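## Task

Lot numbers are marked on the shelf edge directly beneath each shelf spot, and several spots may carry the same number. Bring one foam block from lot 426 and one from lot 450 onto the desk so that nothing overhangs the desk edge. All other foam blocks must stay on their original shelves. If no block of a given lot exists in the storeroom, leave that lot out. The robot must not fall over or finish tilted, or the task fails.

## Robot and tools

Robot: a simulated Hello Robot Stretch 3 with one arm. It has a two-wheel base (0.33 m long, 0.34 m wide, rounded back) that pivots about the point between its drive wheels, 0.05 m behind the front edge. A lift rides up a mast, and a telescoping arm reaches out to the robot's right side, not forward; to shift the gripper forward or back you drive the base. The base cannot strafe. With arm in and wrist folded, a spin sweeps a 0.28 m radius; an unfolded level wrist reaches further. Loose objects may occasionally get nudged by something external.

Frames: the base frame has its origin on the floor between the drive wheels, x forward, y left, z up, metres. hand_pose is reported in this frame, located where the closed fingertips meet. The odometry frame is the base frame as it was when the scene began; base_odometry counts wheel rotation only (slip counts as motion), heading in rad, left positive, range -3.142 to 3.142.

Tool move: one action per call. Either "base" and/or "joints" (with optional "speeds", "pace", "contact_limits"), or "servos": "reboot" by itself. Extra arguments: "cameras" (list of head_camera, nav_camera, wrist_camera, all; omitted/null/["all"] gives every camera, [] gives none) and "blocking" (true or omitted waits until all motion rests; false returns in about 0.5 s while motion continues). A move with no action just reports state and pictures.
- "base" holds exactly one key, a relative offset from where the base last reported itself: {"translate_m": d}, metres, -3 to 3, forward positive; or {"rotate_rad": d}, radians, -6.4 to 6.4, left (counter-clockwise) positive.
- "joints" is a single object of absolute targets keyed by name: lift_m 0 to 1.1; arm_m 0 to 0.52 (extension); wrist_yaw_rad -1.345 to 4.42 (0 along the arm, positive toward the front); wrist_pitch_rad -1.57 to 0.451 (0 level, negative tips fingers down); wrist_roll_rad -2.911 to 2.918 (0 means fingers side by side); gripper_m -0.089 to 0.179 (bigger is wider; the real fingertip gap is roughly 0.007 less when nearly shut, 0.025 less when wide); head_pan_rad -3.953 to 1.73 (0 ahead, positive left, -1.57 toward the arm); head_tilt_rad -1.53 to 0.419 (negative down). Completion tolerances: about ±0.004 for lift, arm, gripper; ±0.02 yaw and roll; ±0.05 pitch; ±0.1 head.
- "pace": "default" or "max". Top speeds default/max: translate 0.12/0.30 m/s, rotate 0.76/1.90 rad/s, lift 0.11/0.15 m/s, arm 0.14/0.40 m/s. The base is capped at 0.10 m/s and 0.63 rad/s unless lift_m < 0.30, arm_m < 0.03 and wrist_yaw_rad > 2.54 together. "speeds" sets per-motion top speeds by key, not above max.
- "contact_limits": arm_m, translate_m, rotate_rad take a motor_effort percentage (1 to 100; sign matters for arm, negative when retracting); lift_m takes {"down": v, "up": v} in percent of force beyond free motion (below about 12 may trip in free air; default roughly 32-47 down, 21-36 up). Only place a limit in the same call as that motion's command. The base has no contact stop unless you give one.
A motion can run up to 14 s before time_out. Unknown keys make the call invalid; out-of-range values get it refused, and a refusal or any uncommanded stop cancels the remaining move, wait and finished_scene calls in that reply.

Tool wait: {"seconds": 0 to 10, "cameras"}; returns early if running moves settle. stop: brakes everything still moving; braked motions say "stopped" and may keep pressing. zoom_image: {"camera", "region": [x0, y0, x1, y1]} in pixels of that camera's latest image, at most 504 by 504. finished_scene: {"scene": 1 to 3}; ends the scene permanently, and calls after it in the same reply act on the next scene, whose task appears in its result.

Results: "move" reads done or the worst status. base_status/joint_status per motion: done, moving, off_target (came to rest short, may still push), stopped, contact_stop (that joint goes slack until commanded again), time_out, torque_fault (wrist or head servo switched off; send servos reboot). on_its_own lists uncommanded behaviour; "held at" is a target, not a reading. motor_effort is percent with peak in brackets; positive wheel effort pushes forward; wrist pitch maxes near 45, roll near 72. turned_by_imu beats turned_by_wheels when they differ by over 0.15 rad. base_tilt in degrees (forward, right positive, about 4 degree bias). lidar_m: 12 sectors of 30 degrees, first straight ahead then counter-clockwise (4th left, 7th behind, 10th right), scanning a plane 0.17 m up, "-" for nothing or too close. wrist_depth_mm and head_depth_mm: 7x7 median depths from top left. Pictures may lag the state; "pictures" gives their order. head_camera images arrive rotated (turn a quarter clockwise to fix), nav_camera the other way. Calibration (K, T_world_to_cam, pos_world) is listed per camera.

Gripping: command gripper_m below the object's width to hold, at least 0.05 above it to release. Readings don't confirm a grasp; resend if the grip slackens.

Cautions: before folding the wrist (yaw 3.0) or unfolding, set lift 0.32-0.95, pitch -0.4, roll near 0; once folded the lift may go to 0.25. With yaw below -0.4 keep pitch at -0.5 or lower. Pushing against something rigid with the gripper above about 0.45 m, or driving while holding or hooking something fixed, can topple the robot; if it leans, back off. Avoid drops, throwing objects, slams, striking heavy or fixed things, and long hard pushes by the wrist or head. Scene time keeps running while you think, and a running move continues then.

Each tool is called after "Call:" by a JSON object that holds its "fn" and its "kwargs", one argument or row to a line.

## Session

Call:
{"fn": "move", "kwargs": {
  "joints": {"head_pan_rad": 0.6, "head_tilt_rad": -0.2},
  "pace": "max"
}}

Call:
{"fn": "move", "kwargs": {
  "joints": {"head_pan_rad": -1.0},
  "pace": "max",
  "cameras": ["head_camera","nav_camera"]
}}

Call:
{"fn": "move", "kwargs": {
  "joints": {"head_pan_rad": -2.2},
  "pace": "max",
  "cameras": ["head_camera","nav_camera"]
}}

Call:
{"fn": "move", "kwargs": {
  "joints": {"head_pan_rad": -3.4},
  "pace": "max",
  "cameras": ["head_camera","nav_camera"]
}}

Scene clock: 0.80 s.
move: done
base_odometry: x=+0.000 y=+0.000 heading=+0.000
turned_by_wheels: +0.000
turned_by_imu: +0.000
base_tilt: forward=-0.5 right=-1.2
lidar_m: 0.85 0.77 0.77 0.96 1.17 1.17 1.57 1.48 1.13 1.37 3.09 1.31
head_depth_mm: 691 708 732 753 780 807 836 / 686 710 729 750 779 803 830 / 679 698 720 742 765 791 818 / 673 692 713 734 755 783 810 / 667 686 707 728 750 776 799 / 661 681 698 721 743 768 797 / 655 676 692 713 735 762 786
base_status: not commanded
joint_positions: lift_m=+0.306 arm_m=+0.001 wrist_yaw_rad=+2.853 wrist_pitch_rad=-0.337 wrist_roll_rad=+0.000 gripper_m=+0.037 head_pan_rad=+0.616 head_tilt_rad=-0.199
joint_status: all done
measured_speeds: all 0
motor_effort: left_wheel=-0.2(0.5) right_wheel=+0.1(0.8) lift_m=+26.8(27.3) arm_m=-7.0(7.9) wrist_yaw_rad=+0.4(1.2) wrist_pitch_rad=+2.0(2.1) wrist_roll_rad=+0.1(0.3) gripper_m=+0.4(1.0) head_pan_rad=+0.5(4.4) head_tilt_rad=-2.9(6.1)
hand_pose: x=+0.0453 y=+0.0786 z=+0.3376 quat_wxyz=(+0.218, +0.707, +0.017, +0.673) (m; base frame)
wrist_depth_mm: 133 - - - - - - / 136 - - - - - - / 145 - - - - - - / 155 186 874 855 831 - - / 169 180 733 675 672 686 653 / 580 193 126 565 128 573 569 / 508 206 314 494 486 491 496
pictures: head_camera (sideways), nav_camera (sideways), wrist_camera
camera_calibration:
head_camera: T_world_to_cam=[[-0.0921682, -0.121971, -0.988245, 1.3024], [-0.538224, 0.841095, -0.0536124, 0.0727011], [0.837747, 0.526956, -0.14317, 0.136773], [0, 0, 0, 1]] pos_world=[0.044588, 0.0256331, 1.31057]
nav_camera: T_world_to_cam=[[0.130159, 0.11302, 0.98503, -1.24], [0.588007, -0.808715, 0.0150922, 0.0269469], [0.798314, 0.577241, -0.171718, 0.1718], [0, 0, 0, 1]] pos_world=[0.00840283, 0.0627677, 1.25054]
wrist_camera: T_world_to_cam=[[0.968732, -0.247103, -0.0223289, -0.0102512], [-0.145362, -0.492322, -0.858189, 0.367545], [0.201068, 0.834601, -0.512847, 0.26461], [0, 0, 0, 1]] pos_world=[0.0101531, -0.0424262, 0.450899]

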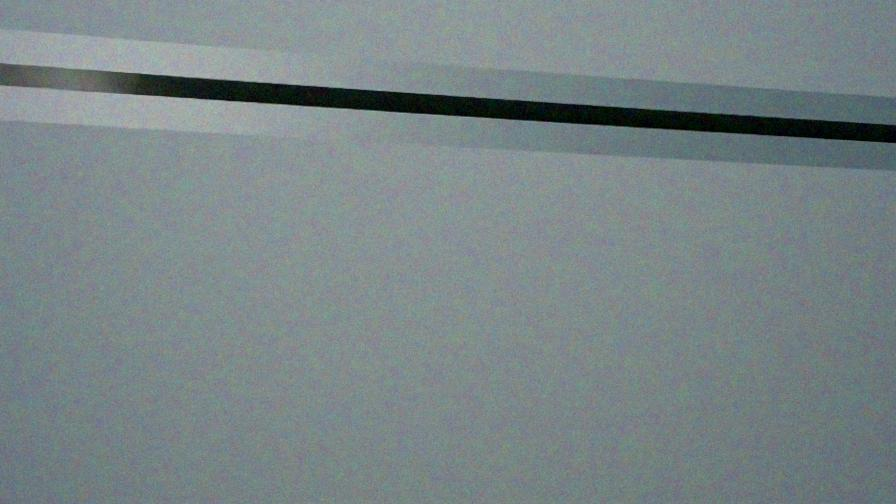

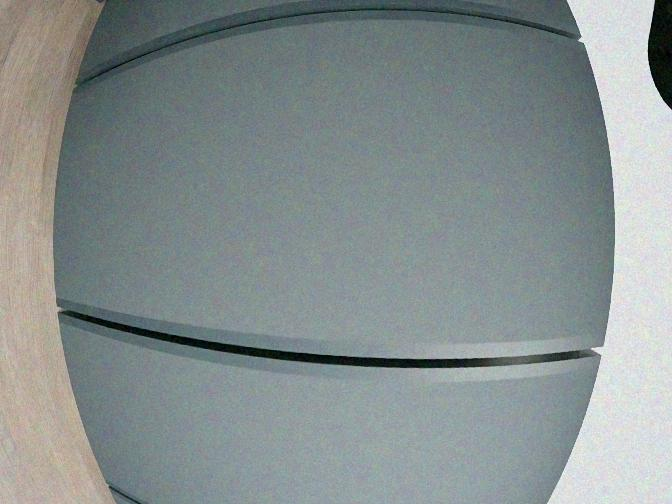

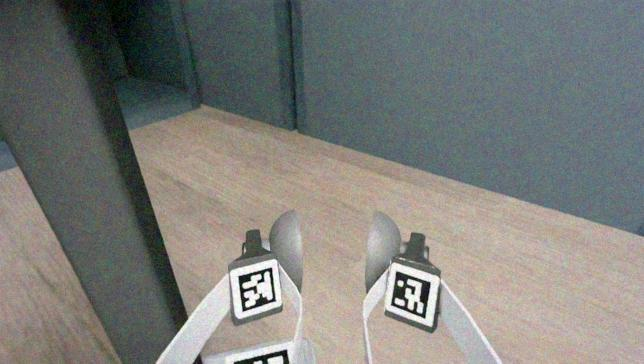

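Scene clock: 1.83 s.
move: done
base_odometry: x=+0.000 y=+0.000 heading=+0.000
turned_by_wheels: +0.000
turned_by_imu: +0.000
base_tilt: forward=-0.3 right=-1.2
lidar_m: 0.84 0.77 0.78 0.96 1.17 1.16 1.58 1.48 1.13 1.38 3.09 1.31
head_depth_mm: 2322 2987 2958 2969 1743 2273 1747 / 2341 3025 3116 3213 3273 2358 1727 / 2365 2947 3073 3153 3208 2358 1719 / 2372 2912 2997 3102 3154 2335 1707 / 2411 2848 2939 3063 3114 2298 1710 / 2416 2815 2913 3009 3040 2313 1705 / 2435 2754 2845 2959 3050 2298 1705
base_status: not commanded
joint_positions: lift_m=+0.306 arm_m=+0.001 wrist_yaw_rad=+2.853 wrist_pitch_rad=-0.337 wrist_roll_rad=+0.000 gripper_m=+0.037 head_pan_rad=-1.037 head_tilt_rad=-0.200
joint_status: all done
measured_speeds: all 0
motor_effort: left_wheel=+0.0(0.5) right_wheel=-0.1(1.2) lift_m=+26.5(27.2) arm_m=-11.0(11.0) wrist_yaw_rad=+0.6(2.2) wrist_pitch_rad=+2.0(2.2) wrist_roll_rad=+0.2(0.3) gripper_m=+0.4(0.9) head_pan_rad=+3.3(5.5) head_tilt_rad=-2.5(3.4)
hand_pose: x=+0.0453 y=+0.0786 z=+0.3376 quat_wxyz=(+0.218, +0.707, +0.017, +0.673) (m; base frame)
wrist_depth_mm: 133 - - - - - - / 137 - - - - - - / 144 - - - - - - / 155 185 870 885 843 - - / 169 180 726 674 664 689 659 / 574 194 126 558 129 572 577 / 508 204 315 498 484 492 491
pictures: head_camera (sideways), nav_camera (sideways)
camera_calibration:
head_camera: T_world_to_cam=[[-0.114455, 0.10262, -0.988114, 1.3024], [0.882253, 0.467711, -0.0536192, 0.0640435], [0.45665, -0.877904, -0.144069, 0.140316], [0, 0, 0, 1]] pos_world=[0.0284878, -0.0404212, 1.31056]
nav_camera: T_world_to_cam=[[0.102457, -0.139732, 0.984874, -1.23964], [-0.854045, -0.51998, 0.0150729, 0.0357354], [0.510009, -0.842672, -0.172613, 0.174833], [0, 0, 0, 1]] pos_world=[0.0683632, -0.00730936, 1.25053]

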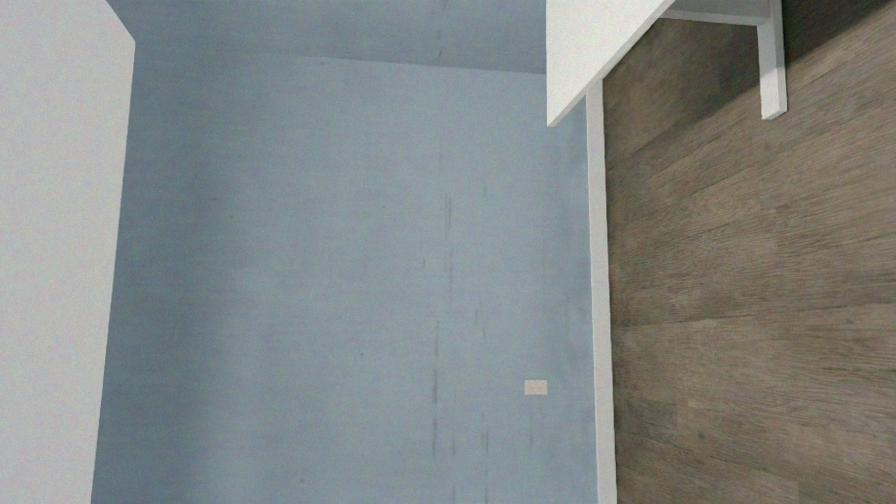

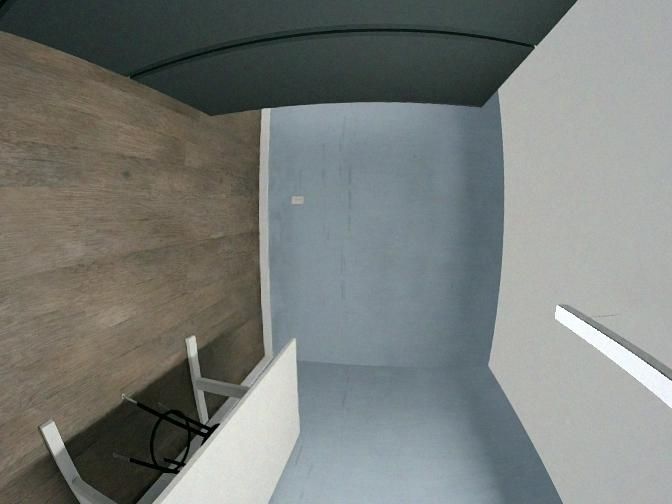

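Scene clock: 3.83 s.
move: done
base_odometry: x=+0.000 y=+0.000 heading=+0.000
turned_by_wheels: +0.000
turned_by_imu: +0.000
base_tilt: forward=-0.3 right=-1.2
lidar_m: 0.84 0.77 0.78 0.96 1.17 1.16 1.57 1.48 1.13 1.38 3.09 1.31
head_depth_mm: 1288 1327 1350 1396 1422 1458 1511 / 1343 1374 1399 1430 1467 1511 1550 / 1381 1401 1443 1486 1527 1576 1594 / 1408 1440 1484 1532 1561 1625 1643 / 1445 1484 1531 1576 1587 1256 1689 / 1480 1527 1568 1624 1635 1052 1201 / 1530 1566 1607 1666 1622 1052 1532
base_status: not commanded
joint_positions: lift_m=+0.306 arm_m=+0.001 wrist_yaw_rad=+2.853 wrist_pitch_rad=-0.337 wrist_roll_rad=+0.000 gripper_m=+0.037 head_pan_rad=-2.208 head_tilt_rad=-0.200
joint_status: all done
measured_speeds: translate_m=+0.000 rotate_rad=+0.000 lift_m=+0.000 arm_m=+0.000 wrist_yaw_rad=+0.000 wrist_pitch_rad=+0.000 wrist_roll_rad=+0.000 head_pan_rad=+0.024 head_tilt_rad=+0.000
motor_effort: left_wheel=-0.1(0.8) right_wheel=+0.5(1.2) lift_m=+26.4(27.1) arm_m=-12.0(13.0) wrist_yaw_rad=-1.4(1.9) wrist_pitch_rad=+2.1(2.2) wrist_roll_rad=+0.3(0.3) gripper_m=+0.5(0.9) head_pan_rad=+3.7(4.2) head_tilt_rad=-3.8(3.8)
hand_pose: x=+0.0453 y=+0.0786 z=+0.3376 quat_wxyz=(+0.218, +0.707, +0.017, +0.673) (m; base frame)
wrist_depth_mm: 133 - - - - - - / 136 - - - - - - / 145 - - - - - - / 156 187 879 861 822 - - / 169 180 728 670 661 681 661 / 578 193 126 562 129 578 573 / 507 204 313 502 488 494 487
pictures: head_camera (sideways), nav_camera (sideways)
camera_calibration:
head_camera: T_world_to_cam=[[0.0503205, 0.145735, -0.988043, 1.30132], [0.774046, -0.630854, -0.0536282, 0.0647236], [-0.631126, -0.762092, -0.14455, 0.147551], [0, 0, 0, 1]] pos_world=[-0.0224592, -0.0363698, 1.31056]
nav_camera: T_world_to_cam=[[-0.089129, -0.149072, 0.984801, -1.23831], [-0.811202, 0.584572, 0.0150708, 0.0355401], [-0.577934, -0.797529, -0.17303, 0.181911], [0, 0, 0, 1]] pos_world=[0.0235934, -0.0602939, 1.25043]

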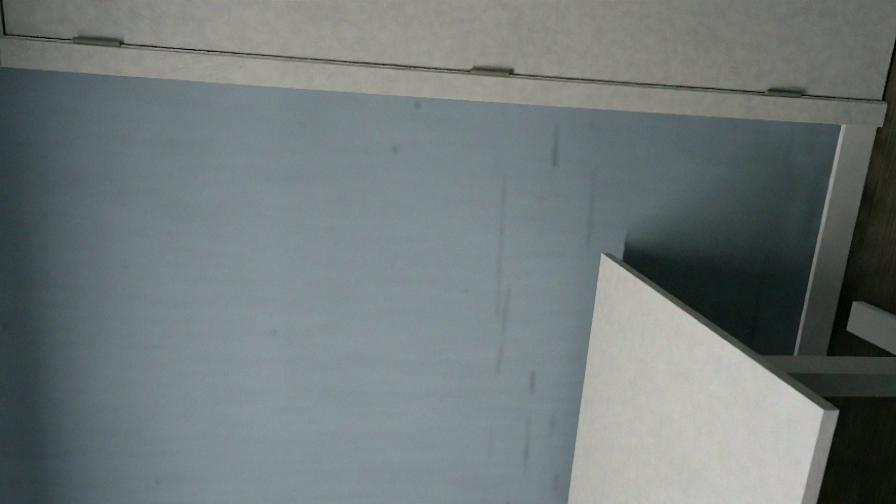

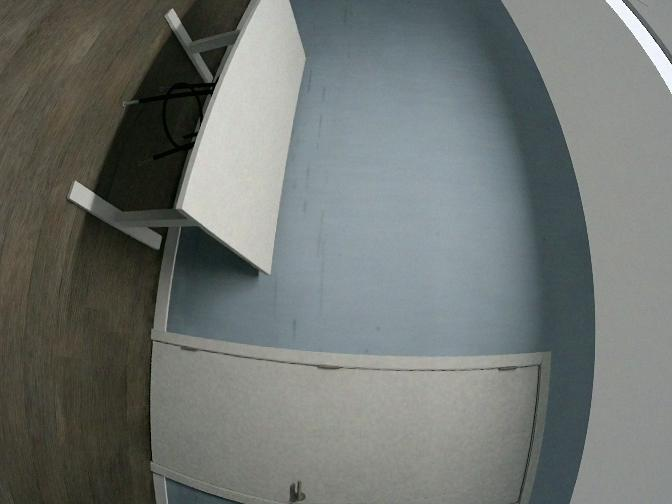

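Scene clock: 4.80 s.
move: done
base_odometry: x=+0.000 y=+0.000 heading=+0.000
turned_by_wheels: +0.000
turned_by_imu: +0.000
base_tilt: forward=-0.2 right=-1.2
lidar_m: 0.84 0.77 0.78 0.96 1.17 1.16 1.57 1.48 1.13 1.38 3.09 1.31
head_depth_mm: 1172 1471 1483 1524 1526 1358 1208 / 1251 1569 1588 1628 1655 1412 1639 / 1357 1658 1680 1718 1777 1480 1623 / 1473 1721 1757 1824 1898 1655 1629 / 1874 1522 1546 1575 1673 1670 1638 / 1854 1897 1948 2020 2052 2062 1691 / 1663 1695 1733 1788 1813 1875 1700
base_status: not commanded
joint_positions: lift_m=+0.306 arm_m=+0.001 wrist_yaw_rad=+2.853 wrist_pitch_rad=-0.337 wrist_roll_rad=+0.000 gripper_m=+0.037 head_pan_rad=-3.433 head_tilt_rad=-0.200
joint_status: all done
measured_speeds: all 0
motor_effort: left_wheel=+0.2(0.5) right_wheel=-0.2(1.5) lift_m=+26.2(27.1) arm_m=-12.9(12.9) wrist_yaw_rad=-1.2(1.7) wrist_pitch_rad=+2.1(2.1) wrist_roll_rad=-0.1(0.3) gripper_m=+0.7(0.9) head_pan_rad=+2.6(4.8) head_tilt_rad=-2.6(3.1)
hand_pose: x=+0.0453 y=+0.0786 z=+0.3376 quat_wxyz=(+0.218, +0.707, +0.017, +0.673) (m; base frame)
wrist_depth_mm: 133 - - - - - - / 136 - - - - - - / 144 - - - - - - / 155 186 871 858 821 - - / 169 181 737 671 666 683 667 / 573 193 126 560 128 570 573 / 505 205 314 498 480 492 490
pictures: head_camera (sideways), nav_camera (sideways)
camera_calibration:
head_camera: T_world_to_cam=[[0.15418, 0.0021427, -0.98804, 1.30069], [-0.330559, -0.942261, -0.0536259, 0.0715037], [-0.931107, 0.334873, -0.14457, 0.149396], [0, 0, 0, 1]] pos_world=[-0.0378005, 0.0145596, 1.31056]
nav_camera: T_world_to_cam=[[-0.170462, 0.0332147, 0.984804, -1.2378], [0.274438, 0.961487, 0.0150749, 0.0288294], [-0.946375, 0.272837, -0.173013, 0.184194], [0, 0, 0, 1]] pos_world=[-0.044594, -0.0368608, 1.25043]

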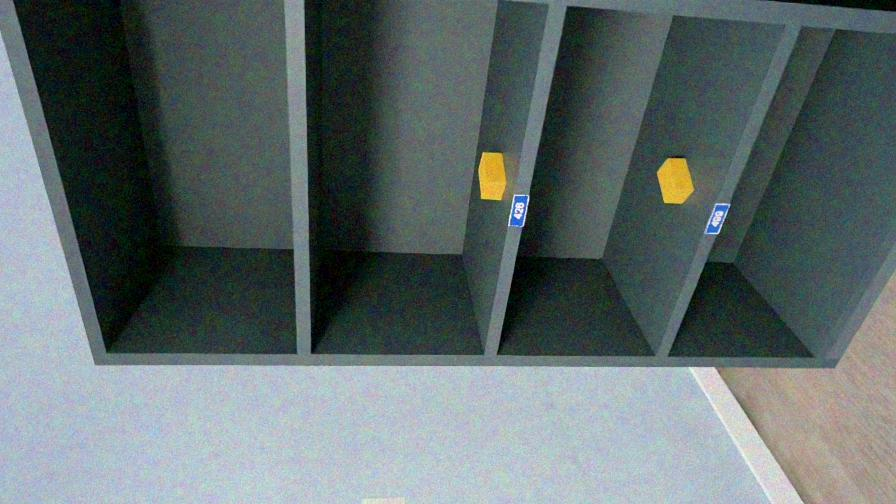

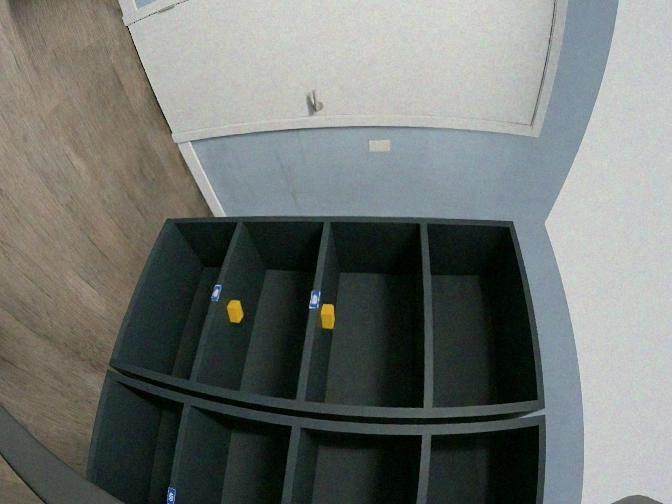

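Call:
{"fn": "zoom_image", "kwargs": {
  "camera": "head_camera",
  "region": [480, 140, 600, 240]
}}

Call:
{"fn": "move", "kwargs": {
  "joints": {"head_pan_rad": -3.9, "head_tilt_rad": -0.25},
  "pace": "max",
  "cameras": ["head_camera"]
}}

Call:
{"fn": "zoom_image", "kwargs": {
  "camera": "head_camera",
  "region": [400, 0, 800, 360]
}}

Scaled by 4.200 from the camera's 896x504 image, which has a finer 1280x720 frame.

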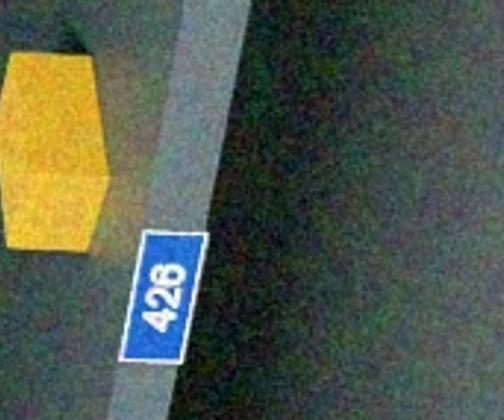

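Scene clock: 15.00 s.
move: done
base_odometry: x=+0.000 y=+0.000 heading=+0.000
turned_by_wheels: +0.000
turned_by_imu: +0.000
base_tilt: forward=-0.3 right=-1.2
lidar_m: 0.84 0.77 0.78 0.96 1.17 1.16 1.57 1.48 1.13 1.38 3.10 1.31
head_depth_mm: - - - - - - - / - - - - - - - / 1417 1455 1522 1559 1638 1440 1533 / 1053 1101 1182 1261 1400 1280 1435 / 1284 1482 1549 1230 1648 1315 1413 / 1381 1500 1578 1553 1696 1481 1510 / 1403 1528 1605 1644 1720 1440 1510
base_status: not commanded
joint_positions: lift_m=+0.306 arm_m=+0.001 wrist_yaw_rad=+2.853 wrist_pitch_rad=-0.337 wrist_roll_rad=+0.000 gripper_m=+0.037 head_pan_rad=-3.909 head_tilt_rad=-0.251
joint_status: all done
measured_speeds: all 0
motor_effort: left_wheel=-0.1(0.5) right_wheel=+0.3(1.1) lift_m=+26.5(27.0) arm_m=-12.4(12.7) wrist_yaw_rad=-0.1(1.6) wrist_pitch_rad=+2.1(2.2) wrist_roll_rad=+0.2(0.3) gripper_m=+0.6(0.9) head_pan_rad=-1.9(4.6) head_tilt_rad=-2.7(5.9)
hand_pose: x=+0.0453 y=+0.0786 z=+0.3376 quat_wxyz=(+0.218, +0.707, +0.017, +0.673) (m; base frame)
wrist_depth_mm: 133 - - - - - - / 136 - - - - - - / 145 - - - - - - / 156 186 869 854 819 - - / 169 181 724 674 666 691 668 / 577 193 126 559 129 574 578 / 504 206 314 498 481 496 493
pictures: head_camera (sideways)
camera_calibration:
head_camera: T_world_to_cam=[[0.173733, -0.103231, -0.979367, 1.2892], [-0.723754, -0.687791, -0.0558916, 0.0768534], [-0.66783, 0.718531, -0.194206, 0.212427], [0, 0, 0, 1]] pos_world=[-0.0264875, 0.0333087, 1.30815]

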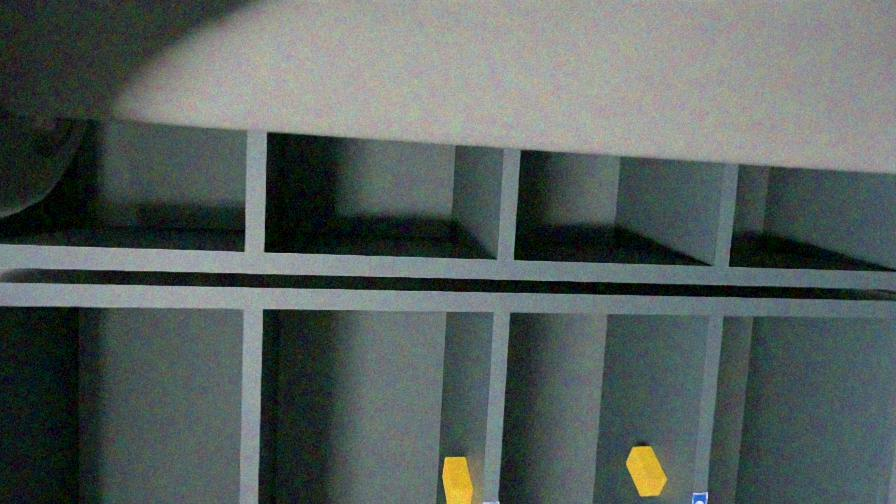

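Scaled by 1.260 from the camera's 896x504 image, which has a finer 1280x720 frame.

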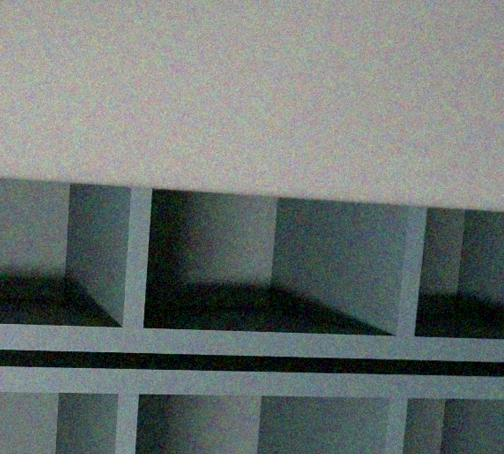

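Call:
{"fn": "move", "kwargs": {
  "base": {"rotate_rad": -0.222},
  "joints": {"lift_m": 0.285, "head_pan_rad": -2.2, "head_tilt_rad": -0.4, "wrist_yaw_rad": 3.0},
  "pace": "max",
  "cameras": []
}}

Call:
{"fn": "move", "kwargs": {
  "base": {"translate_m": -1.0},
  "pace": "max",
  "cameras": []
}}

Call:
{"fn": "move", "kwargs": {
  "base": {"rotate_rad": -2.29},
  "pace": "max",
  "cameras": ["nav_camera","head_camera"]
}}

Scene clock: 53.73 s.
move: done
base_odometry: x=+0.000 y=+0.000 heading=-0.222
turned_by_wheels: -0.222
turned_by_imu: -0.218
base_tilt: forward=-0.3 right=-1.0
lidar_m: 0.96 0.78 0.77 0.84 1.31 1.16 1.57 1.51 1.15 1.13 2.01 1.93
head_depth_mm: 1242 1322 1409 1524 1636 1727 1424 / 1253 1335 1425 1520 1653 1725 1419 / 1254 1336 1425 1526 1646 1748 1402 / 1276 1353 1454 1557 1664 1752 1401 / 1282 1358 1460 1561 1685 1759 1394 / 1292 1369 1468 1558 1704 1744 1387 / 1295 1376 1476 1535 1118 1385 1342
base_status: done
joint_positions: lift_m=+0.285 arm_m=+0.001 wrist_yaw_rad=+2.997 wrist_pitch_rad=-0.338 wrist_roll_rad=+0.000 gripper_m=+0.037 head_pan_rad=-2.192 head_tilt_rad=-0.403
joint_status: all done
measured_speeds: translate_m=+0.000 rotate_rad=+0.000 lift_m=+0.000 arm_m=+0.000 wrist_yaw_rad=+0.000 wrist_pitch_rad=+0.000 wrist_roll_rad=+0.000 head_pan_rad=-0.024 head_tilt_rad=+0.000
motor_effort: left_wheel=+5.7(13.2) right_wheel=-9.5(14.1) lift_m=+29.9(30.1) arm_m=-12.2(12.5) wrist_yaw_rad=+2.6(6.3) wrist_pitch_rad=+2.2(2.3) wrist_roll_rad=+0.3(0.4) gripper_m=+0.3(1.1) head_pan_rad=-3.2(5.4) head_tilt_rad=+0.2(7.5)
hand_pose: x=+0.0124 y=+0.0858 z=+0.3160 quat_wxyz=(+0.169, +0.703, +0.069, +0.687) (m; base frame)
wrist_depth_mm: - 136 - - - - - / - 144 - - - - - / - 155 - - - - - / 855 171 762 826 810 777 - / 670 627 191 639 632 660 647 / 564 547 129 532 128 551 544 / 488 496 240 299 463 469 469
pictures: none
No camera images: "cameras" was empty.

Scene clock: 58.43 s.
move: done
base_odometry: x=-0.976 y=+0.220 heading=-0.221
turned_by_wheels: +0.000
turned_by_imu: -0.001
base_tilt: forward=-0.3 right=-1.3
lidar_m: 1.74 1.40 1.38 0.55 0.67 0.84 0.59 0.87 0.87 0.95 1.30 3.86
head_depth_mm: 735 780 823 892 962 1044 1133 / 725 774 835 894 964 1048 1144 / 722 762 811 874 948 1032 1140 / 723 773 821 883 958 1034 1129 / 727 775 825 885 960 1043 1136 / 728 778 829 889 966 1042 1147 / 733 779 833 893 965 1052 1145
base_status: done
joint_positions: lift_m=+0.285 arm_m=+0.001 wrist_yaw_rad=+2.998 wrist_pitch_rad=-0.338 wrist_roll_rad=+0.000 gripper_m=+0.037 head_pan_rad=-2.200 head_tilt_rad=-0.400
joint_status: not commanded
measured_speeds: all 0
motor_effort: left_wheel=+0.0(13.8) right_wheel=-9.0(15.8) lift_m=+26.1(29.5) arm_m=-11.2(12.4) wrist_yaw_rad=+2.0(3.5) wrist_pitch_rad=+2.4(2.4) wrist_roll_rad=-0.1(0.3) gripper_m=+0.5(1.2) head_pan_rad=-3.3(4.0) head_tilt_rad=+4.1(6.0)
hand_pose: x=+0.0123 y=+0.0858 z=+0.3160 quat_wxyz=(+0.169, +0.703, +0.069, +0.687) (m; base frame)
wrist_depth_mm: - 135 - - - - - / - 144 - - - - - / - 155 170 - - - - / - 170 179 795 812 809 823 / - 186 190 638 638 651 654 / - - 128 533 129 554 543 / - - 239 298 461 471 469
pictures: none
No camera images: "cameras" was empty.

Scene clock: 60.97 s.
move: done
base_odometry: x=-0.976 y=+0.220 heading=-2.511
turned_by_wheels: -2.290
turned_by_imu: -2.247
base_tilt: forward=-0.4 right=-1.0
lidar_m: 0.86 0.90 1.25 2.06 2.01 1.46 1.40 0.55 0.55 0.83 0.63 0.58
head_depth_mm: 501 1212 1363 963 1338 1075 1313 / 452 491 540 595 660 1025 896 / 447 500 526 559 591 656 727 / 456 571 604 641 587 726 772 / 466 662 708 746 582 855 832 / 475 772 827 843 576 481 824 / 486 750 793 820 574 442 823
base_status: done
joint_positions: lift_m=+0.285 arm_m=+0.001 wrist_yaw_rad=+2.998 wrist_pitch_rad=-0.338 wrist_roll_rad=+0.000 gripper_m=+0.037 head_pan_rad=-2.200 head_tilt_rad=-0.400
joint_status: not commanded
measured_speeds: all 0
motor_effort: left_wheel=+6.1(15.2) right_wheel=-8.8(15.1) lift_m=+29.5(29.5) arm_m=-11.6(13.1) wrist_yaw_rad=+2.4(3.1) wrist_pitch_rad=+2.2(2.3) wrist_roll_rad=+0.3(0.4) gripper_m=+0.7(1.1) head_pan_rad=-3.1(3.6) head_tilt_rad=+3.3(4.8)
hand_pose: x=+0.0123 y=+0.0858 z=+0.3160 quat_wxyz=(+0.169, +0.703, +0.069, +0.687) (m; base frame)
wrist_depth_mm: - 135 - - - - - / - 144 - - - - - / - 155 - - - - - / 862 171 755 823 813 819 800 / 687 623 192 642 625 655 645 / 566 539 129 534 129 549 542 / 481 497 240 299 461 467 469
pictures: head_camera (sideways), nav_camera (sideways)
camera_calibration:
head_camera: T_world_to_cam=[[0.16266, 0.301954, -0.939343, 1.23696], [0.785855, -0.615324, -0.061716, 0.0751771], [-0.596636, -0.728148, -0.33738, 0.398347], [0, 0, 0, 1]] pos_world=[-0.0226134, -0.03719, 1.30096]
nav_camera: T_world_to_cam=[[-0.200807, -0.30476, 0.93102, -1.16737], [-0.81742, 0.575912, 0.0122137, 0.039281], [-0.539908, -0.758582, -0.364764, 0.43131], [0, 0, 0, 1]] pos_world=[0.0305608, -0.0512059, 1.24369]

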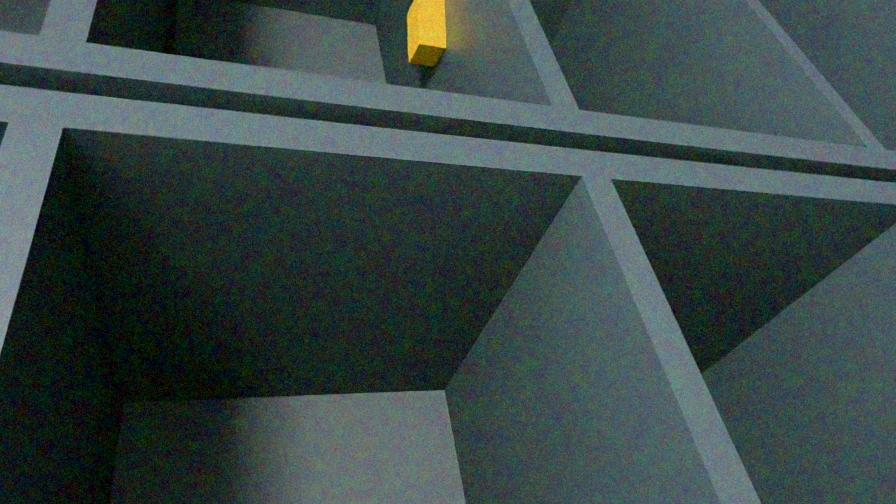

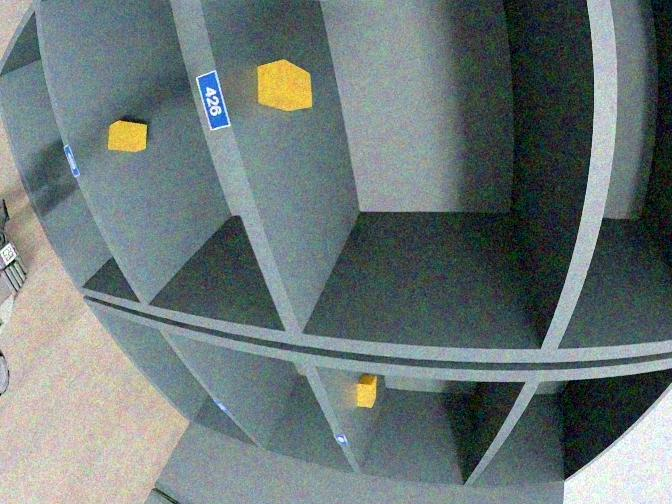

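Call:
{"fn": "move", "kwargs": {
  "joints": {"head_pan_rad": -1.57, "head_tilt_rad": -0.55, "lift_m": 0.5},
  "pace": "max",
  "cameras": ["head_camera"]
}}

Call:
{"fn": "move", "kwargs": {
  "joints": {"head_pan_rad": -2.6, "head_tilt_rad": -0.4, "lift_m": 0.6},
  "pace": "max",
  "cameras": ["head_camera"]
}}

Call:
{"fn": "zoom_image", "kwargs": {
  "camera": "head_camera",
  "region": [300, 0, 896, 300]
}}

Scene clock: 77.63 s.
move: done
base_odometry: x=-0.976 y=+0.220 heading=-2.511
turned_by_wheels: +0.000
turned_by_imu: +0.000
base_tilt: forward=-0.2 right=-1.3
lidar_m: 0.86 0.90 1.24 2.07 2.01 1.46 1.39 0.55 0.55 0.84 0.63 0.58
head_depth_mm: 680 739 811 664 478 913 757 / 678 739 812 657 473 921 757 / 677 738 811 650 469 912 751 / 675 735 808 578 467 907 745 / 673 735 810 636 464 898 744 / 672 734 800 631 478 896 739 / 671 731 793 622 474 891 736
base_status: not commanded
joint_positions: lift_m=+0.500 arm_m=+0.001 wrist_yaw_rad=+2.998 wrist_pitch_rad=-0.339 wrist_roll_rad=+0.000 gripper_m=+0.037 head_pan_rad=-1.567 head_tilt_rad=-0.550
joint_status: all done
measured_speeds: all 0
motor_effort: left_wheel=+6.1(6.6) right_wheel=-9.3(10.3) lift_m=+26.5(32.8) arm_m=-10.2(11.3) wrist_yaw_rad=+1.3(4.2) wrist_pitch_rad=+2.3(2.5) wrist_roll_rad=-0.1(0.3) gripper_m=+0.5(0.8) head_pan_rad=-3.4(6.5) head_tilt_rad=-4.8(6.3)
hand_pose: x=+0.0123 y=+0.0857 z=+0.5309 quat_wxyz=(+0.169, +0.703, +0.069, +0.687) (m; base frame)
wrist_depth_mm: - 136 - - - - - / - 144 - - - - - / - 155 - - - - - / - 170 - - - - - / - 194 192 957 952 - 970 / 845 816 129 810 129 812 815 / 727 725 244 699 688 713 694
pictures: head_camera (sideways)
camera_calibration:
head_camera: T_world_to_cam=[[-0.0481607, 0.476424, -0.877895, 1.15811], [0.997578, -0.0212208, -0.0662426, 0.079786], [-0.0501893, -0.878959, -0.474248, 0.573069], [0, 0, 0, 1]] pos_world=[0.00494425, -0.0463514, 1.29376]

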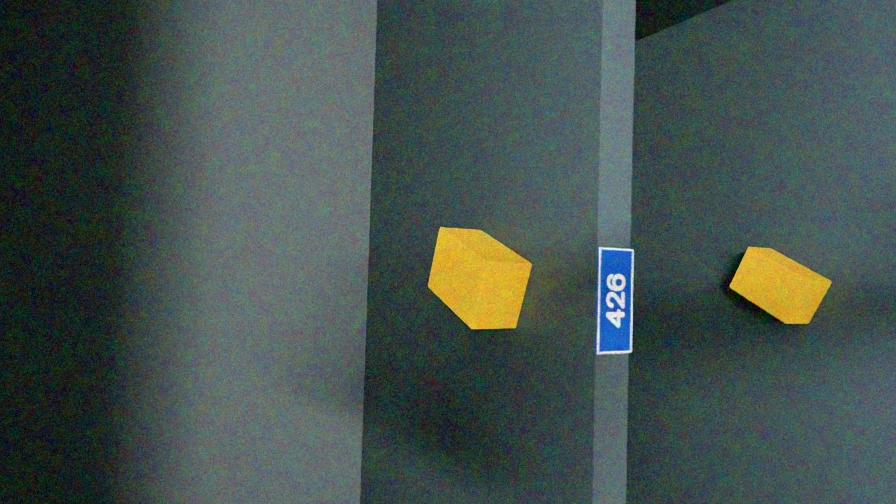

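Scene clock: 79.47 s.
move: done
base_odometry: x=-0.976 y=+0.220 heading=-2.511
turned_by_wheels: +0.000
turned_by_imu: +0.000
base_tilt: forward=-0.1 right=-1.2
lidar_m: 0.86 0.90 1.25 2.07 2.01 1.45 1.39 0.55 0.55 0.84 0.63 0.58
head_depth_mm: 1167 1222 1285 1356 1444 1537 1434 / 1163 1239 1328 1418 1529 1628 1427 / 1213 1286 1367 1420 1462 1613 1402 / 1257 1357 1430 1003 1433 1140 1317 / 706 1270 1349 910 1286 1006 911 / 483 505 540 573 598 648 712 / 439 468 507 553 572 665 742
base_status: not commanded
joint_positions: lift_m=+0.600 arm_m=+0.001 wrist_yaw_rad=+2.998 wrist_pitch_rad=-0.339 wrist_roll_rad=+0.000 gripper_m=+0.037 head_pan_rad=-2.608 head_tilt_rad=-0.401
joint_status: all done
measured_speeds: translate_m=+0.000 rotate_rad=+0.000 lift_m=+0.000 arm_m=+0.000 wrist_yaw_rad=+0.000 wrist_pitch_rad=+0.000 wrist_roll_rad=+0.000 head_pan_rad=+0.024 head_tilt_rad=+0.000
motor_effort: left_wheel=+6.1(6.5) right_wheel=-9.2(9.8) lift_m=+23.3(32.8) arm_m=-8.9(10.1) wrist_yaw_rad=+2.6(2.9) wrist_pitch_rad=+2.4(2.6) wrist_roll_rad=-0.2(0.3) gripper_m=+0.0(1.0) head_pan_rad=+3.3(6.6) head_tilt_rad=+5.2(8.8)
hand_pose: x=+0.0123 y=+0.0857 z=+0.6308 quat_wxyz=(+0.169, +0.703, +0.069, +0.687) (m; base frame)
wrist_depth_mm: - 136 - - - - - / - 144 - - - - - / - 156 - - - - - / - 170 - - - - - / - 195 192 - - - - / 979 936 128 932 129 943 943 / 843 813 243 812 792 820 815
pictures: head_camera (sideways)
camera_calibration:
head_camera: T_world_to_cam=[[0.269867, 0.213152, -0.939009, 1.2358], [0.477266, -0.876582, -0.0618167, 0.0772041], [-0.836295, -0.431475, -0.338291, 0.401005], [0, 0, 0, 1]] pos_world=[-0.0349908, -0.022714, 1.30086]

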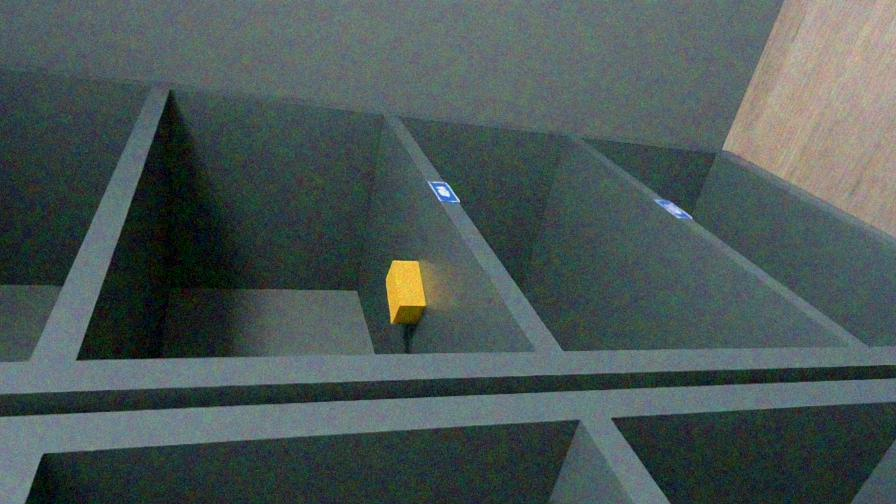

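Region (300, 0, 896, 300) is 596x300 pixels. A region can be at most 504 by 504 pixels.

Call:
{"fn": "zoom_image", "kwargs": {
  "camera": "head_camera",
  "region": [415, 170, 475, 210]
}}

Call:
{"fn": "zoom_image", "kwargs": {
  "camera": "head_camera",
  "region": [640, 185, 710, 230]
}}

Scaled by 8.400 from the camera's 896x504 image, which has a finer 1280x720 frame.

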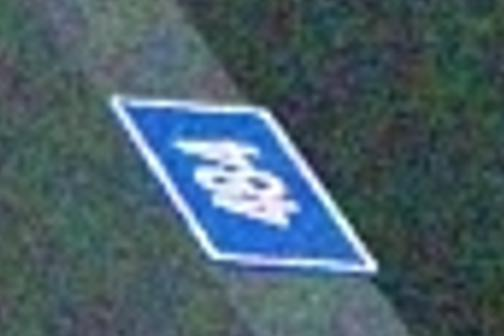

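Scaled by 7.200 from the camera's 896x504 image, which has a finer 1280x720 frame.

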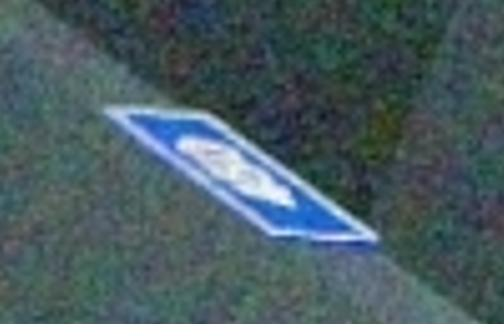

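Call:
{"fn": "move", "kwargs": {
  "base": {"translate_m": 0.105},
  "joints": {"lift_m": 0.9, "wrist_pitch_rad": -0.4, "wrist_yaw_rad": 1.57, "gripper_m": 0.165, "head_pan_rad": -1.57, "head_tilt_rad": -0.55},
  "pace": "max",
  "cameras": []
}}

Call:
{"fn": "move", "kwargs": {
  "joints": {"lift_m": 1.08, "wrist_pitch_rad": -0.35},
  "pace": "max",
  "cameras": []
}}

Call:
{"fn": "move", "kwargs": {
  "joints": {"wrist_yaw_rad": -0.37},
  "cameras": ["wrist_camera","head_camera"]
}}

Scene clock: 125.00 s.
move: done
base_odometry: x=-1.060 y=+0.158 heading=-2.511
turned_by_wheels: +0.000
turned_by_imu: +0.000
base_tilt: forward=-0.4 right=-1.1
lidar_m: 0.76 0.79 1.05 1.27 2.16 1.56 1.50 0.63 0.70 0.83 0.51 0.82
head_depth_mm: 679 739 813 666 477 927 - / 678 737 810 659 473 941 - / 677 736 809 614 470 939 - / 674 733 808 643 466 909 746 / 673 733 807 635 480 902 743 / 672 732 800 630 478 899 740 / 670 732 793 623 473 892 756
base_status: done
joint_positions: lift_m=+0.900 arm_m=+0.001 wrist_yaw_rad=+1.573 wrist_pitch_rad=-0.413 wrist_roll_rad=+0.000 gripper_m=+0.165 head_pan_rad=-1.568 head_tilt_rad=-0.550
joint_status: all done
measured_speeds: all 0
motor_effort: left_wheel=+8.1(11.8) right_wheel=+2.8(8.1) lift_m=+27.0(31.7) arm_m=-6.5(8.4) wrist_yaw_rad=-2.4(6.4) wrist_pitch_rad=+2.1(4.0) wrist_roll_rad=+0.2(0.3) gripper_m=+0.5(82.8) head_pan_rad=-3.5(4.6) head_tilt_rad=-4.8(7.8)
hand_pose: x=+0.2037 y=-0.1452 z=+0.9138 quat_wxyz=(+0.592, +0.592, -0.386, +0.388) (m; base frame)
wrist_depth_mm: - - 611 640 - - - / - - - 686 - - - / - - - 757 - - 286 / - - - 839 - - 308 / - 145 - 928 - - 336 / - 142 - - - 135 365 / 116 - - - - - 108
pictures: none
No camera images: "cameras" was empty.

Scene clock: 127.00 s.
move: done
base_odometry: x=-1.060 y=+0.158 heading=-2.511
turned_by_wheels: +0.000
turned_by_imu: +0.000
base_tilt: forward=-0.4 right=-1.3
lidar_m: 0.76 0.79 1.05 1.28 2.16 1.56 1.50 0.63 0.70 0.83 0.51 0.82
head_depth_mm: 677 722 - - - - 759 / 678 718 - - - - 754 / 677 718 - - - - 744 / 675 736 807 644 - - 730 / 673 732 806 636 482 - - / 670 732 800 629 497 - - / 672 730 793 657 - - -
base_status: not commanded
joint_positions: lift_m=+1.080 arm_m=+0.001 wrist_yaw_rad=+1.573 wrist_pitch_rad=-0.370 wrist_roll_rad=+0.000 gripper_m=+0.165 head_pan_rad=-1.570 head_tilt_rad=-0.550
joint_status: all done
measured_speeds: all 0
motor_effort: left_wheel=+7.8(8.3) right_wheel=+2.7(3.4) lift_m=+27.5(32.5) arm_m=-5.9(7.2) wrist_yaw_rad=-3.5(4.3) wrist_pitch_rad=+3.3(5.3) wrist_roll_rad=-0.1(0.4) gripper_m=+0.8(1.0) head_pan_rad=-2.8(3.7) head_tilt_rad=-5.6(5.6)
hand_pose: x=+0.2088 y=-0.1452 z=+1.1036 quat_wxyz=(+0.583, +0.584, -0.398, +0.400) (m; base frame)
wrist_depth_mm: - - - 637 - - - / - - - 684 - - - / - - - 745 - - 287 / - - - 792 - - 299 / - 145 - 894 - - 318 / 987 131 - - - 135 - / 116 - - - - - 108
pictures: none
No camera images: "cameras" was empty.

Scene clock: 128.97 s.
move: done
base_odometry: x=-1.060 y=+0.158 heading=-2.511
turned_by_wheels: +0.000
turned_by_imu: +0.000
base_tilt: forward=-0.4 right=-1.3
lidar_m: 0.76 0.79 1.06 1.27 2.16 1.56 1.50 0.63 0.70 0.83 0.51 0.82
head_depth_mm: 679 724 - - - - - / 678 720 - - - - 719 / 675 718 - - - - - / 674 735 810 609 484 - 729 / 674 732 805 638 481 898 743 / 671 731 801 632 477 895 738 / 670 734 792 623 474 890 739
base_status: not commanded
joint_positions: lift_m=+1.080 arm_m=+0.001 wrist_yaw_rad=-0.367 wrist_pitch_rad=-0.370 wrist_roll_rad=+0.000 gripper_m=+0.165 head_pan_rad=-1.570 head_tilt_rad=-0.550
joint_status: all done
measured_speeds: all 0
motor_effort: left_wheel=+7.9(8.5) right_wheel=+2.6(3.4) lift_m=+23.5(27.1) arm_m=-5.1(6.5) wrist_yaw_rad=-1.8(6.4) wrist_pitch_rad=+3.2(3.3) wrist_roll_rad=-0.1(0.3) gripper_m=+0.3(1.0) head_pan_rad=-3.8(4.0) head_tilt_rad=-5.3(5.4)
hand_pose: x=-0.1041 y=-0.3604 z=+1.1036 quat_wxyz=(+0.660, +0.001, -0.707, -0.255) (m; base frame)
wrist_depth_mm: - - - - 649 - - / - - - - - - - / - - - - - - - / - - - - - - - / - 145 - - - - - / - 123 - - - 134 - / - 118 - 249 - 696 102
pictures: head_camera (sideways), wrist_camera
camera_calibration:
head_camera: T_world_to_cam=[[-0.0467115, 0.476806, -0.877767, 1.15786], [0.9975, -0.0243731, -0.0663228, 0.0798407], [-0.053017, -0.878671, -0.474475, 0.573337], [0, 0, 0, 1]] pos_world=[0.00484061, -0.0463518, 1.29366]
wrist_camera: T_world_to_cam=[[-0.946114, 0.322972, -0.0236033, 0.0505327], [0.193516, 0.505433, -0.840886, 1.16279], [-0.259653, -0.800142, -0.540698, 0.447504], [0, 0, 0, 1]] pos_world=[-0.0610125, -0.245964, 1.22093]

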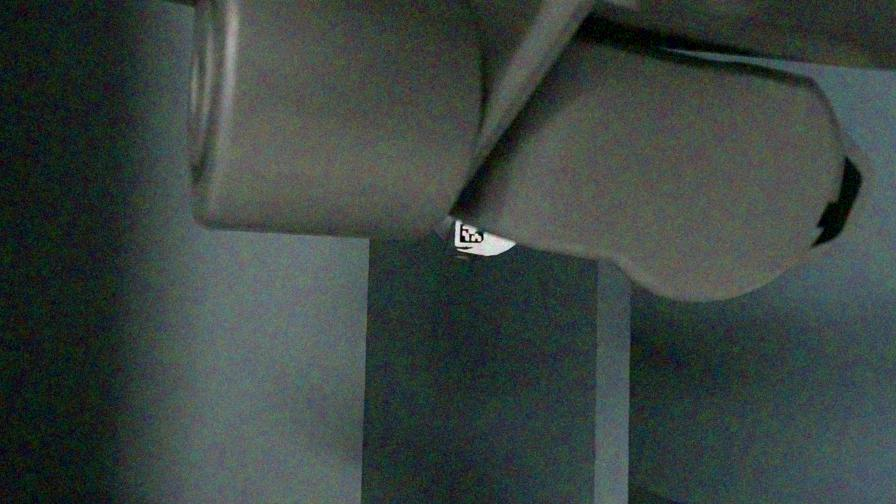

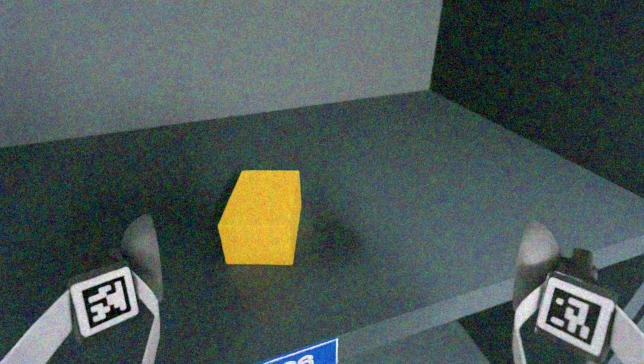

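Call:
{"fn": "move", "kwargs": {
  "base": {"translate_m": 0.012},
  "joints": {"arm_m": 0.17},
  "contact_limits": {"arm_m": 30},
  "cameras": ["wrist_camera"]
}}

Scene clock: 147.40 s.
move: done
base_odometry: x=-1.070 y=+0.151 heading=-2.511
turned_by_wheels: +0.000
turned_by_imu: +0.000
base_tilt: forward=-0.4 right=-1.0
lidar_m: 0.75 0.78 1.04 1.27 2.17 1.57 1.51 0.64 0.71 0.83 0.50 0.81
head_depth_mm: 672 - 802 599 477 925 759 / 669 - - 574 473 917 757 / 676 - - 509 470 911 743 / 675 735 796 583 465 906 747 / 671 733 803 638 480 902 744 / 670 733 800 631 478 899 740 / 670 729 792 623 474 892 737
base_status: done
joint_positions: lift_m=+1.080 arm_m=+0.170 wrist_yaw_rad=-0.367 wrist_pitch_rad=-0.370 wrist_roll_rad=+0.000 gripper_m=+0.165 head_pan_rad=-1.570 head_tilt_rad=-0.550
joint_status: all done
measured_speeds: all 0
motor_effort: left_wheel=+6.2(11.7) right_wheel=+4.2(7.6) lift_m=+27.5(27.5) arm_m=+12.9(14.7) wrist_yaw_rad=-3.1(4.4) wrist_pitch_rad=+3.2(3.3) wrist_roll_rad=+0.1(0.3) gripper_m=+0.6(1.0) head_pan_rad=-2.8(3.6) head_tilt_rad=-4.6(5.5)
contact_limits: arm_m 30 (drawing in: default 31, maximum 55; extending or still: default 39, maximum 69)
hand_pose: x=-0.1042 y=-0.5297 z=+1.1036 quat_wxyz=(+0.660, +0.001, -0.707, -0.255) (m; base frame)
wrist_depth_mm: 332 - - - - 499 - / - - - - - 538 - / - - - - - - - / - - - - - - - / - 145 - - - - - / - 123 - - - 135 - / - 118 - 194 - - 102
pictures: wrist_camera
camera_calibration:
wrist_camera: T_world_to_cam=[[-0.945989, 0.323337, -0.0236217, 0.105426], [0.193726, 0.505354, -0.840885, 1.24838], [-0.259952, -0.800044, -0.540699, 0.311984], [0, 0, 0, 1]] pos_world=[-0.0610123, -0.415364, 1.22093]

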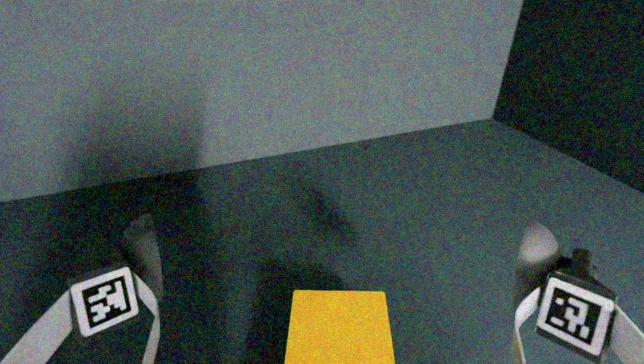

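Call:
{"fn": "move", "kwargs": {
  "joints": {"lift_m": 0.986},
  "contact_limits": {"lift_m": {"down": 18}},
  "cameras": ["wrist_camera"]
}}

Call:
{"fn": "move", "kwargs": {
  "joints": {"gripper_m": 0.01},
  "cameras": ["wrist_camera"]
}}

Scene clock: 159.23 s.
move: done
base_odometry: x=-1.070 y=+0.151 heading=-2.511
turned_by_wheels: +0.000
turned_by_imu: +0.000
base_tilt: forward=-0.2 right=-1.0
lidar_m: 0.74 0.78 1.04 1.27 2.18 1.57 1.51 0.64 0.72 0.83 0.50 0.81
head_depth_mm: 678 740 790 - 465 921 759 / 677 737 789 312 - 917 755 / 674 735 791 285 449 912 743 / 673 734 797 304 318 907 748 / 672 735 807 636 481 901 744 / 670 732 801 630 478 896 740 / 671 729 794 623 474 889 737
base_status: not commanded
joint_positions: lift_m=+0.986 arm_m=+0.170 wrist_yaw_rad=-0.367 wrist_pitch_rad=-0.370 wrist_roll_rad=+0.000 gripper_m=+0.165 head_pan_rad=-1.570 head_tilt_rad=-0.550
joint_status: all done
measured_speeds: all 0
motor_effort: left_wheel=+6.4(6.8) right_wheel=+3.3(4.5) lift_m=+23.3(27.1) arm_m=+11.6(12.8) wrist_yaw_rad=-3.0(4.1) wrist_pitch_rad=+3.3(3.3) wrist_roll_rad=+0.0(0.3) gripper_m=+0.3(1.3) head_pan_rad=-2.0(3.0) head_tilt_rad=-4.8(5.4)
contact_limits: arm_m 30 (drawing in: default 31, maximum 55; extending or still: default 39, maximum 69); lift_m down 18 (down: maximum 72; up: maximum 65)
hand_pose: x=-0.1042 y=-0.5297 z=+1.0096 quat_wxyz=(+0.660, +0.001, -0.707, -0.255) (m; base frame)
wrist_depth_mm: 328 - - - - 497 - / - - - - - - - / - - - - - - - / - - - 159 158 - - / - 145 - 140 134 - - / - 127 161 116 117 136 157 / 116 144 144 111 109 142 108
pictures: wrist_camera
camera_calibration:
wrist_camera: T_world_to_cam=[[-0.945989, 0.323337, -0.0236217, 0.103206], [0.193726, 0.505354, -0.840885, 1.16934], [-0.259952, -0.800044, -0.540699, 0.261158], [0, 0, 0, 1]] pos_world=[-0.0610123, -0.415364, 1.12693]

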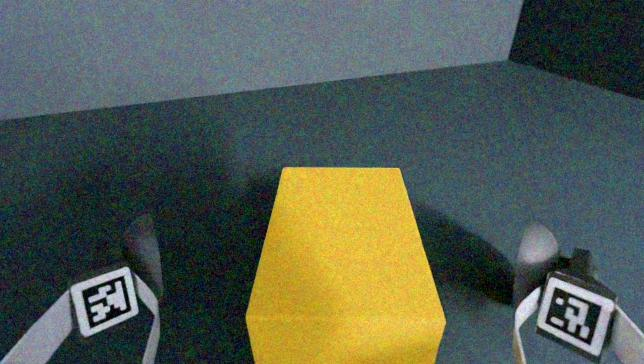

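Scene clock: 161.30 s.
move: done
base_odometry: x=-1.070 y=+0.151 heading=-2.511
turned_by_wheels: +0.000
turned_by_imu: +0.000
base_tilt: forward=-0.1 right=-1.2
lidar_m: 0.75 0.78 1.04 1.27 2.18 1.57 1.51 0.64 0.72 0.83 0.50 0.81
head_depth_mm: 677 740 789 - 463 924 760 / 675 741 788 312 - 921 754 / 678 737 791 285 449 913 741 / 674 734 798 304 319 906 746 / 671 732 805 635 482 901 744 / 673 732 801 631 478 895 740 / 669 729 792 624 474 894 738
base_status: not commanded
joint_positions: lift_m=+0.986 arm_m=+0.170 wrist_yaw_rad=-0.368 wrist_pitch_rad=-0.366 wrist_roll_rad=+0.000 gripper_m=+0.011 head_pan_rad=-1.570 head_tilt_rad=-0.550
joint_status: all done
measured_speeds: all 0
motor_effort: left_wheel=+6.4(6.7) right_wheel=+4.0(4.7) lift_m=+23.9(24.5) arm_m=+11.8(12.9) wrist_yaw_rad=-2.7(4.0) wrist_pitch_rad=+2.5(3.3) wrist_roll_rad=+0.0(0.3) gripper_m=-29.0(97.7) head_pan_rad=-2.0(2.7) head_tilt_rad=-4.4(5.0)
contact_limits: arm_m 30 (drawing in: default 31, maximum 55; extending or still: default 39, maximum 69); lift_m down 18 (down: maximum 72; up: maximum 65)
hand_pose: x=-0.1044 y=-0.5301 z=+1.0105 quat_wxyz=(+0.660, +0.000, -0.707, -0.254) (m; base frame)
wrist_depth_mm: 330 - - - - 496 - / - - - - - - - / - - - - - - - / - - - 167 159 - - / - - 148 141 141 - - / - - 122 118 118 159 164 / 149 141 141 111 109 139 146
pictures: wrist_camera
camera_calibration:
wrist_camera: T_world_to_cam=[[-0.945936, 0.323511, -0.0233689, 0.103008], [0.192629, 0.502352, -0.842933, 1.17075], [-0.260959, -0.801862, -0.537511, 0.25702], [0, 0, 0, 1]] pos_world=[-0.0610103, -0.41536, 1.12742]

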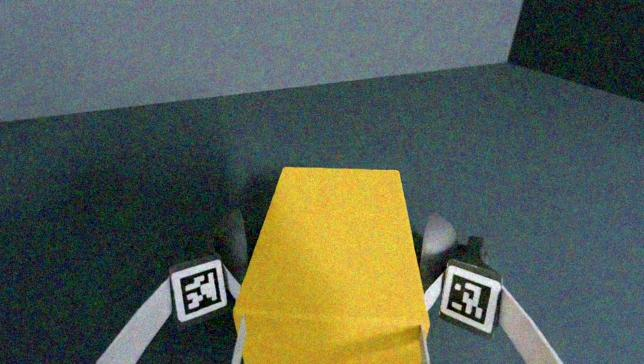

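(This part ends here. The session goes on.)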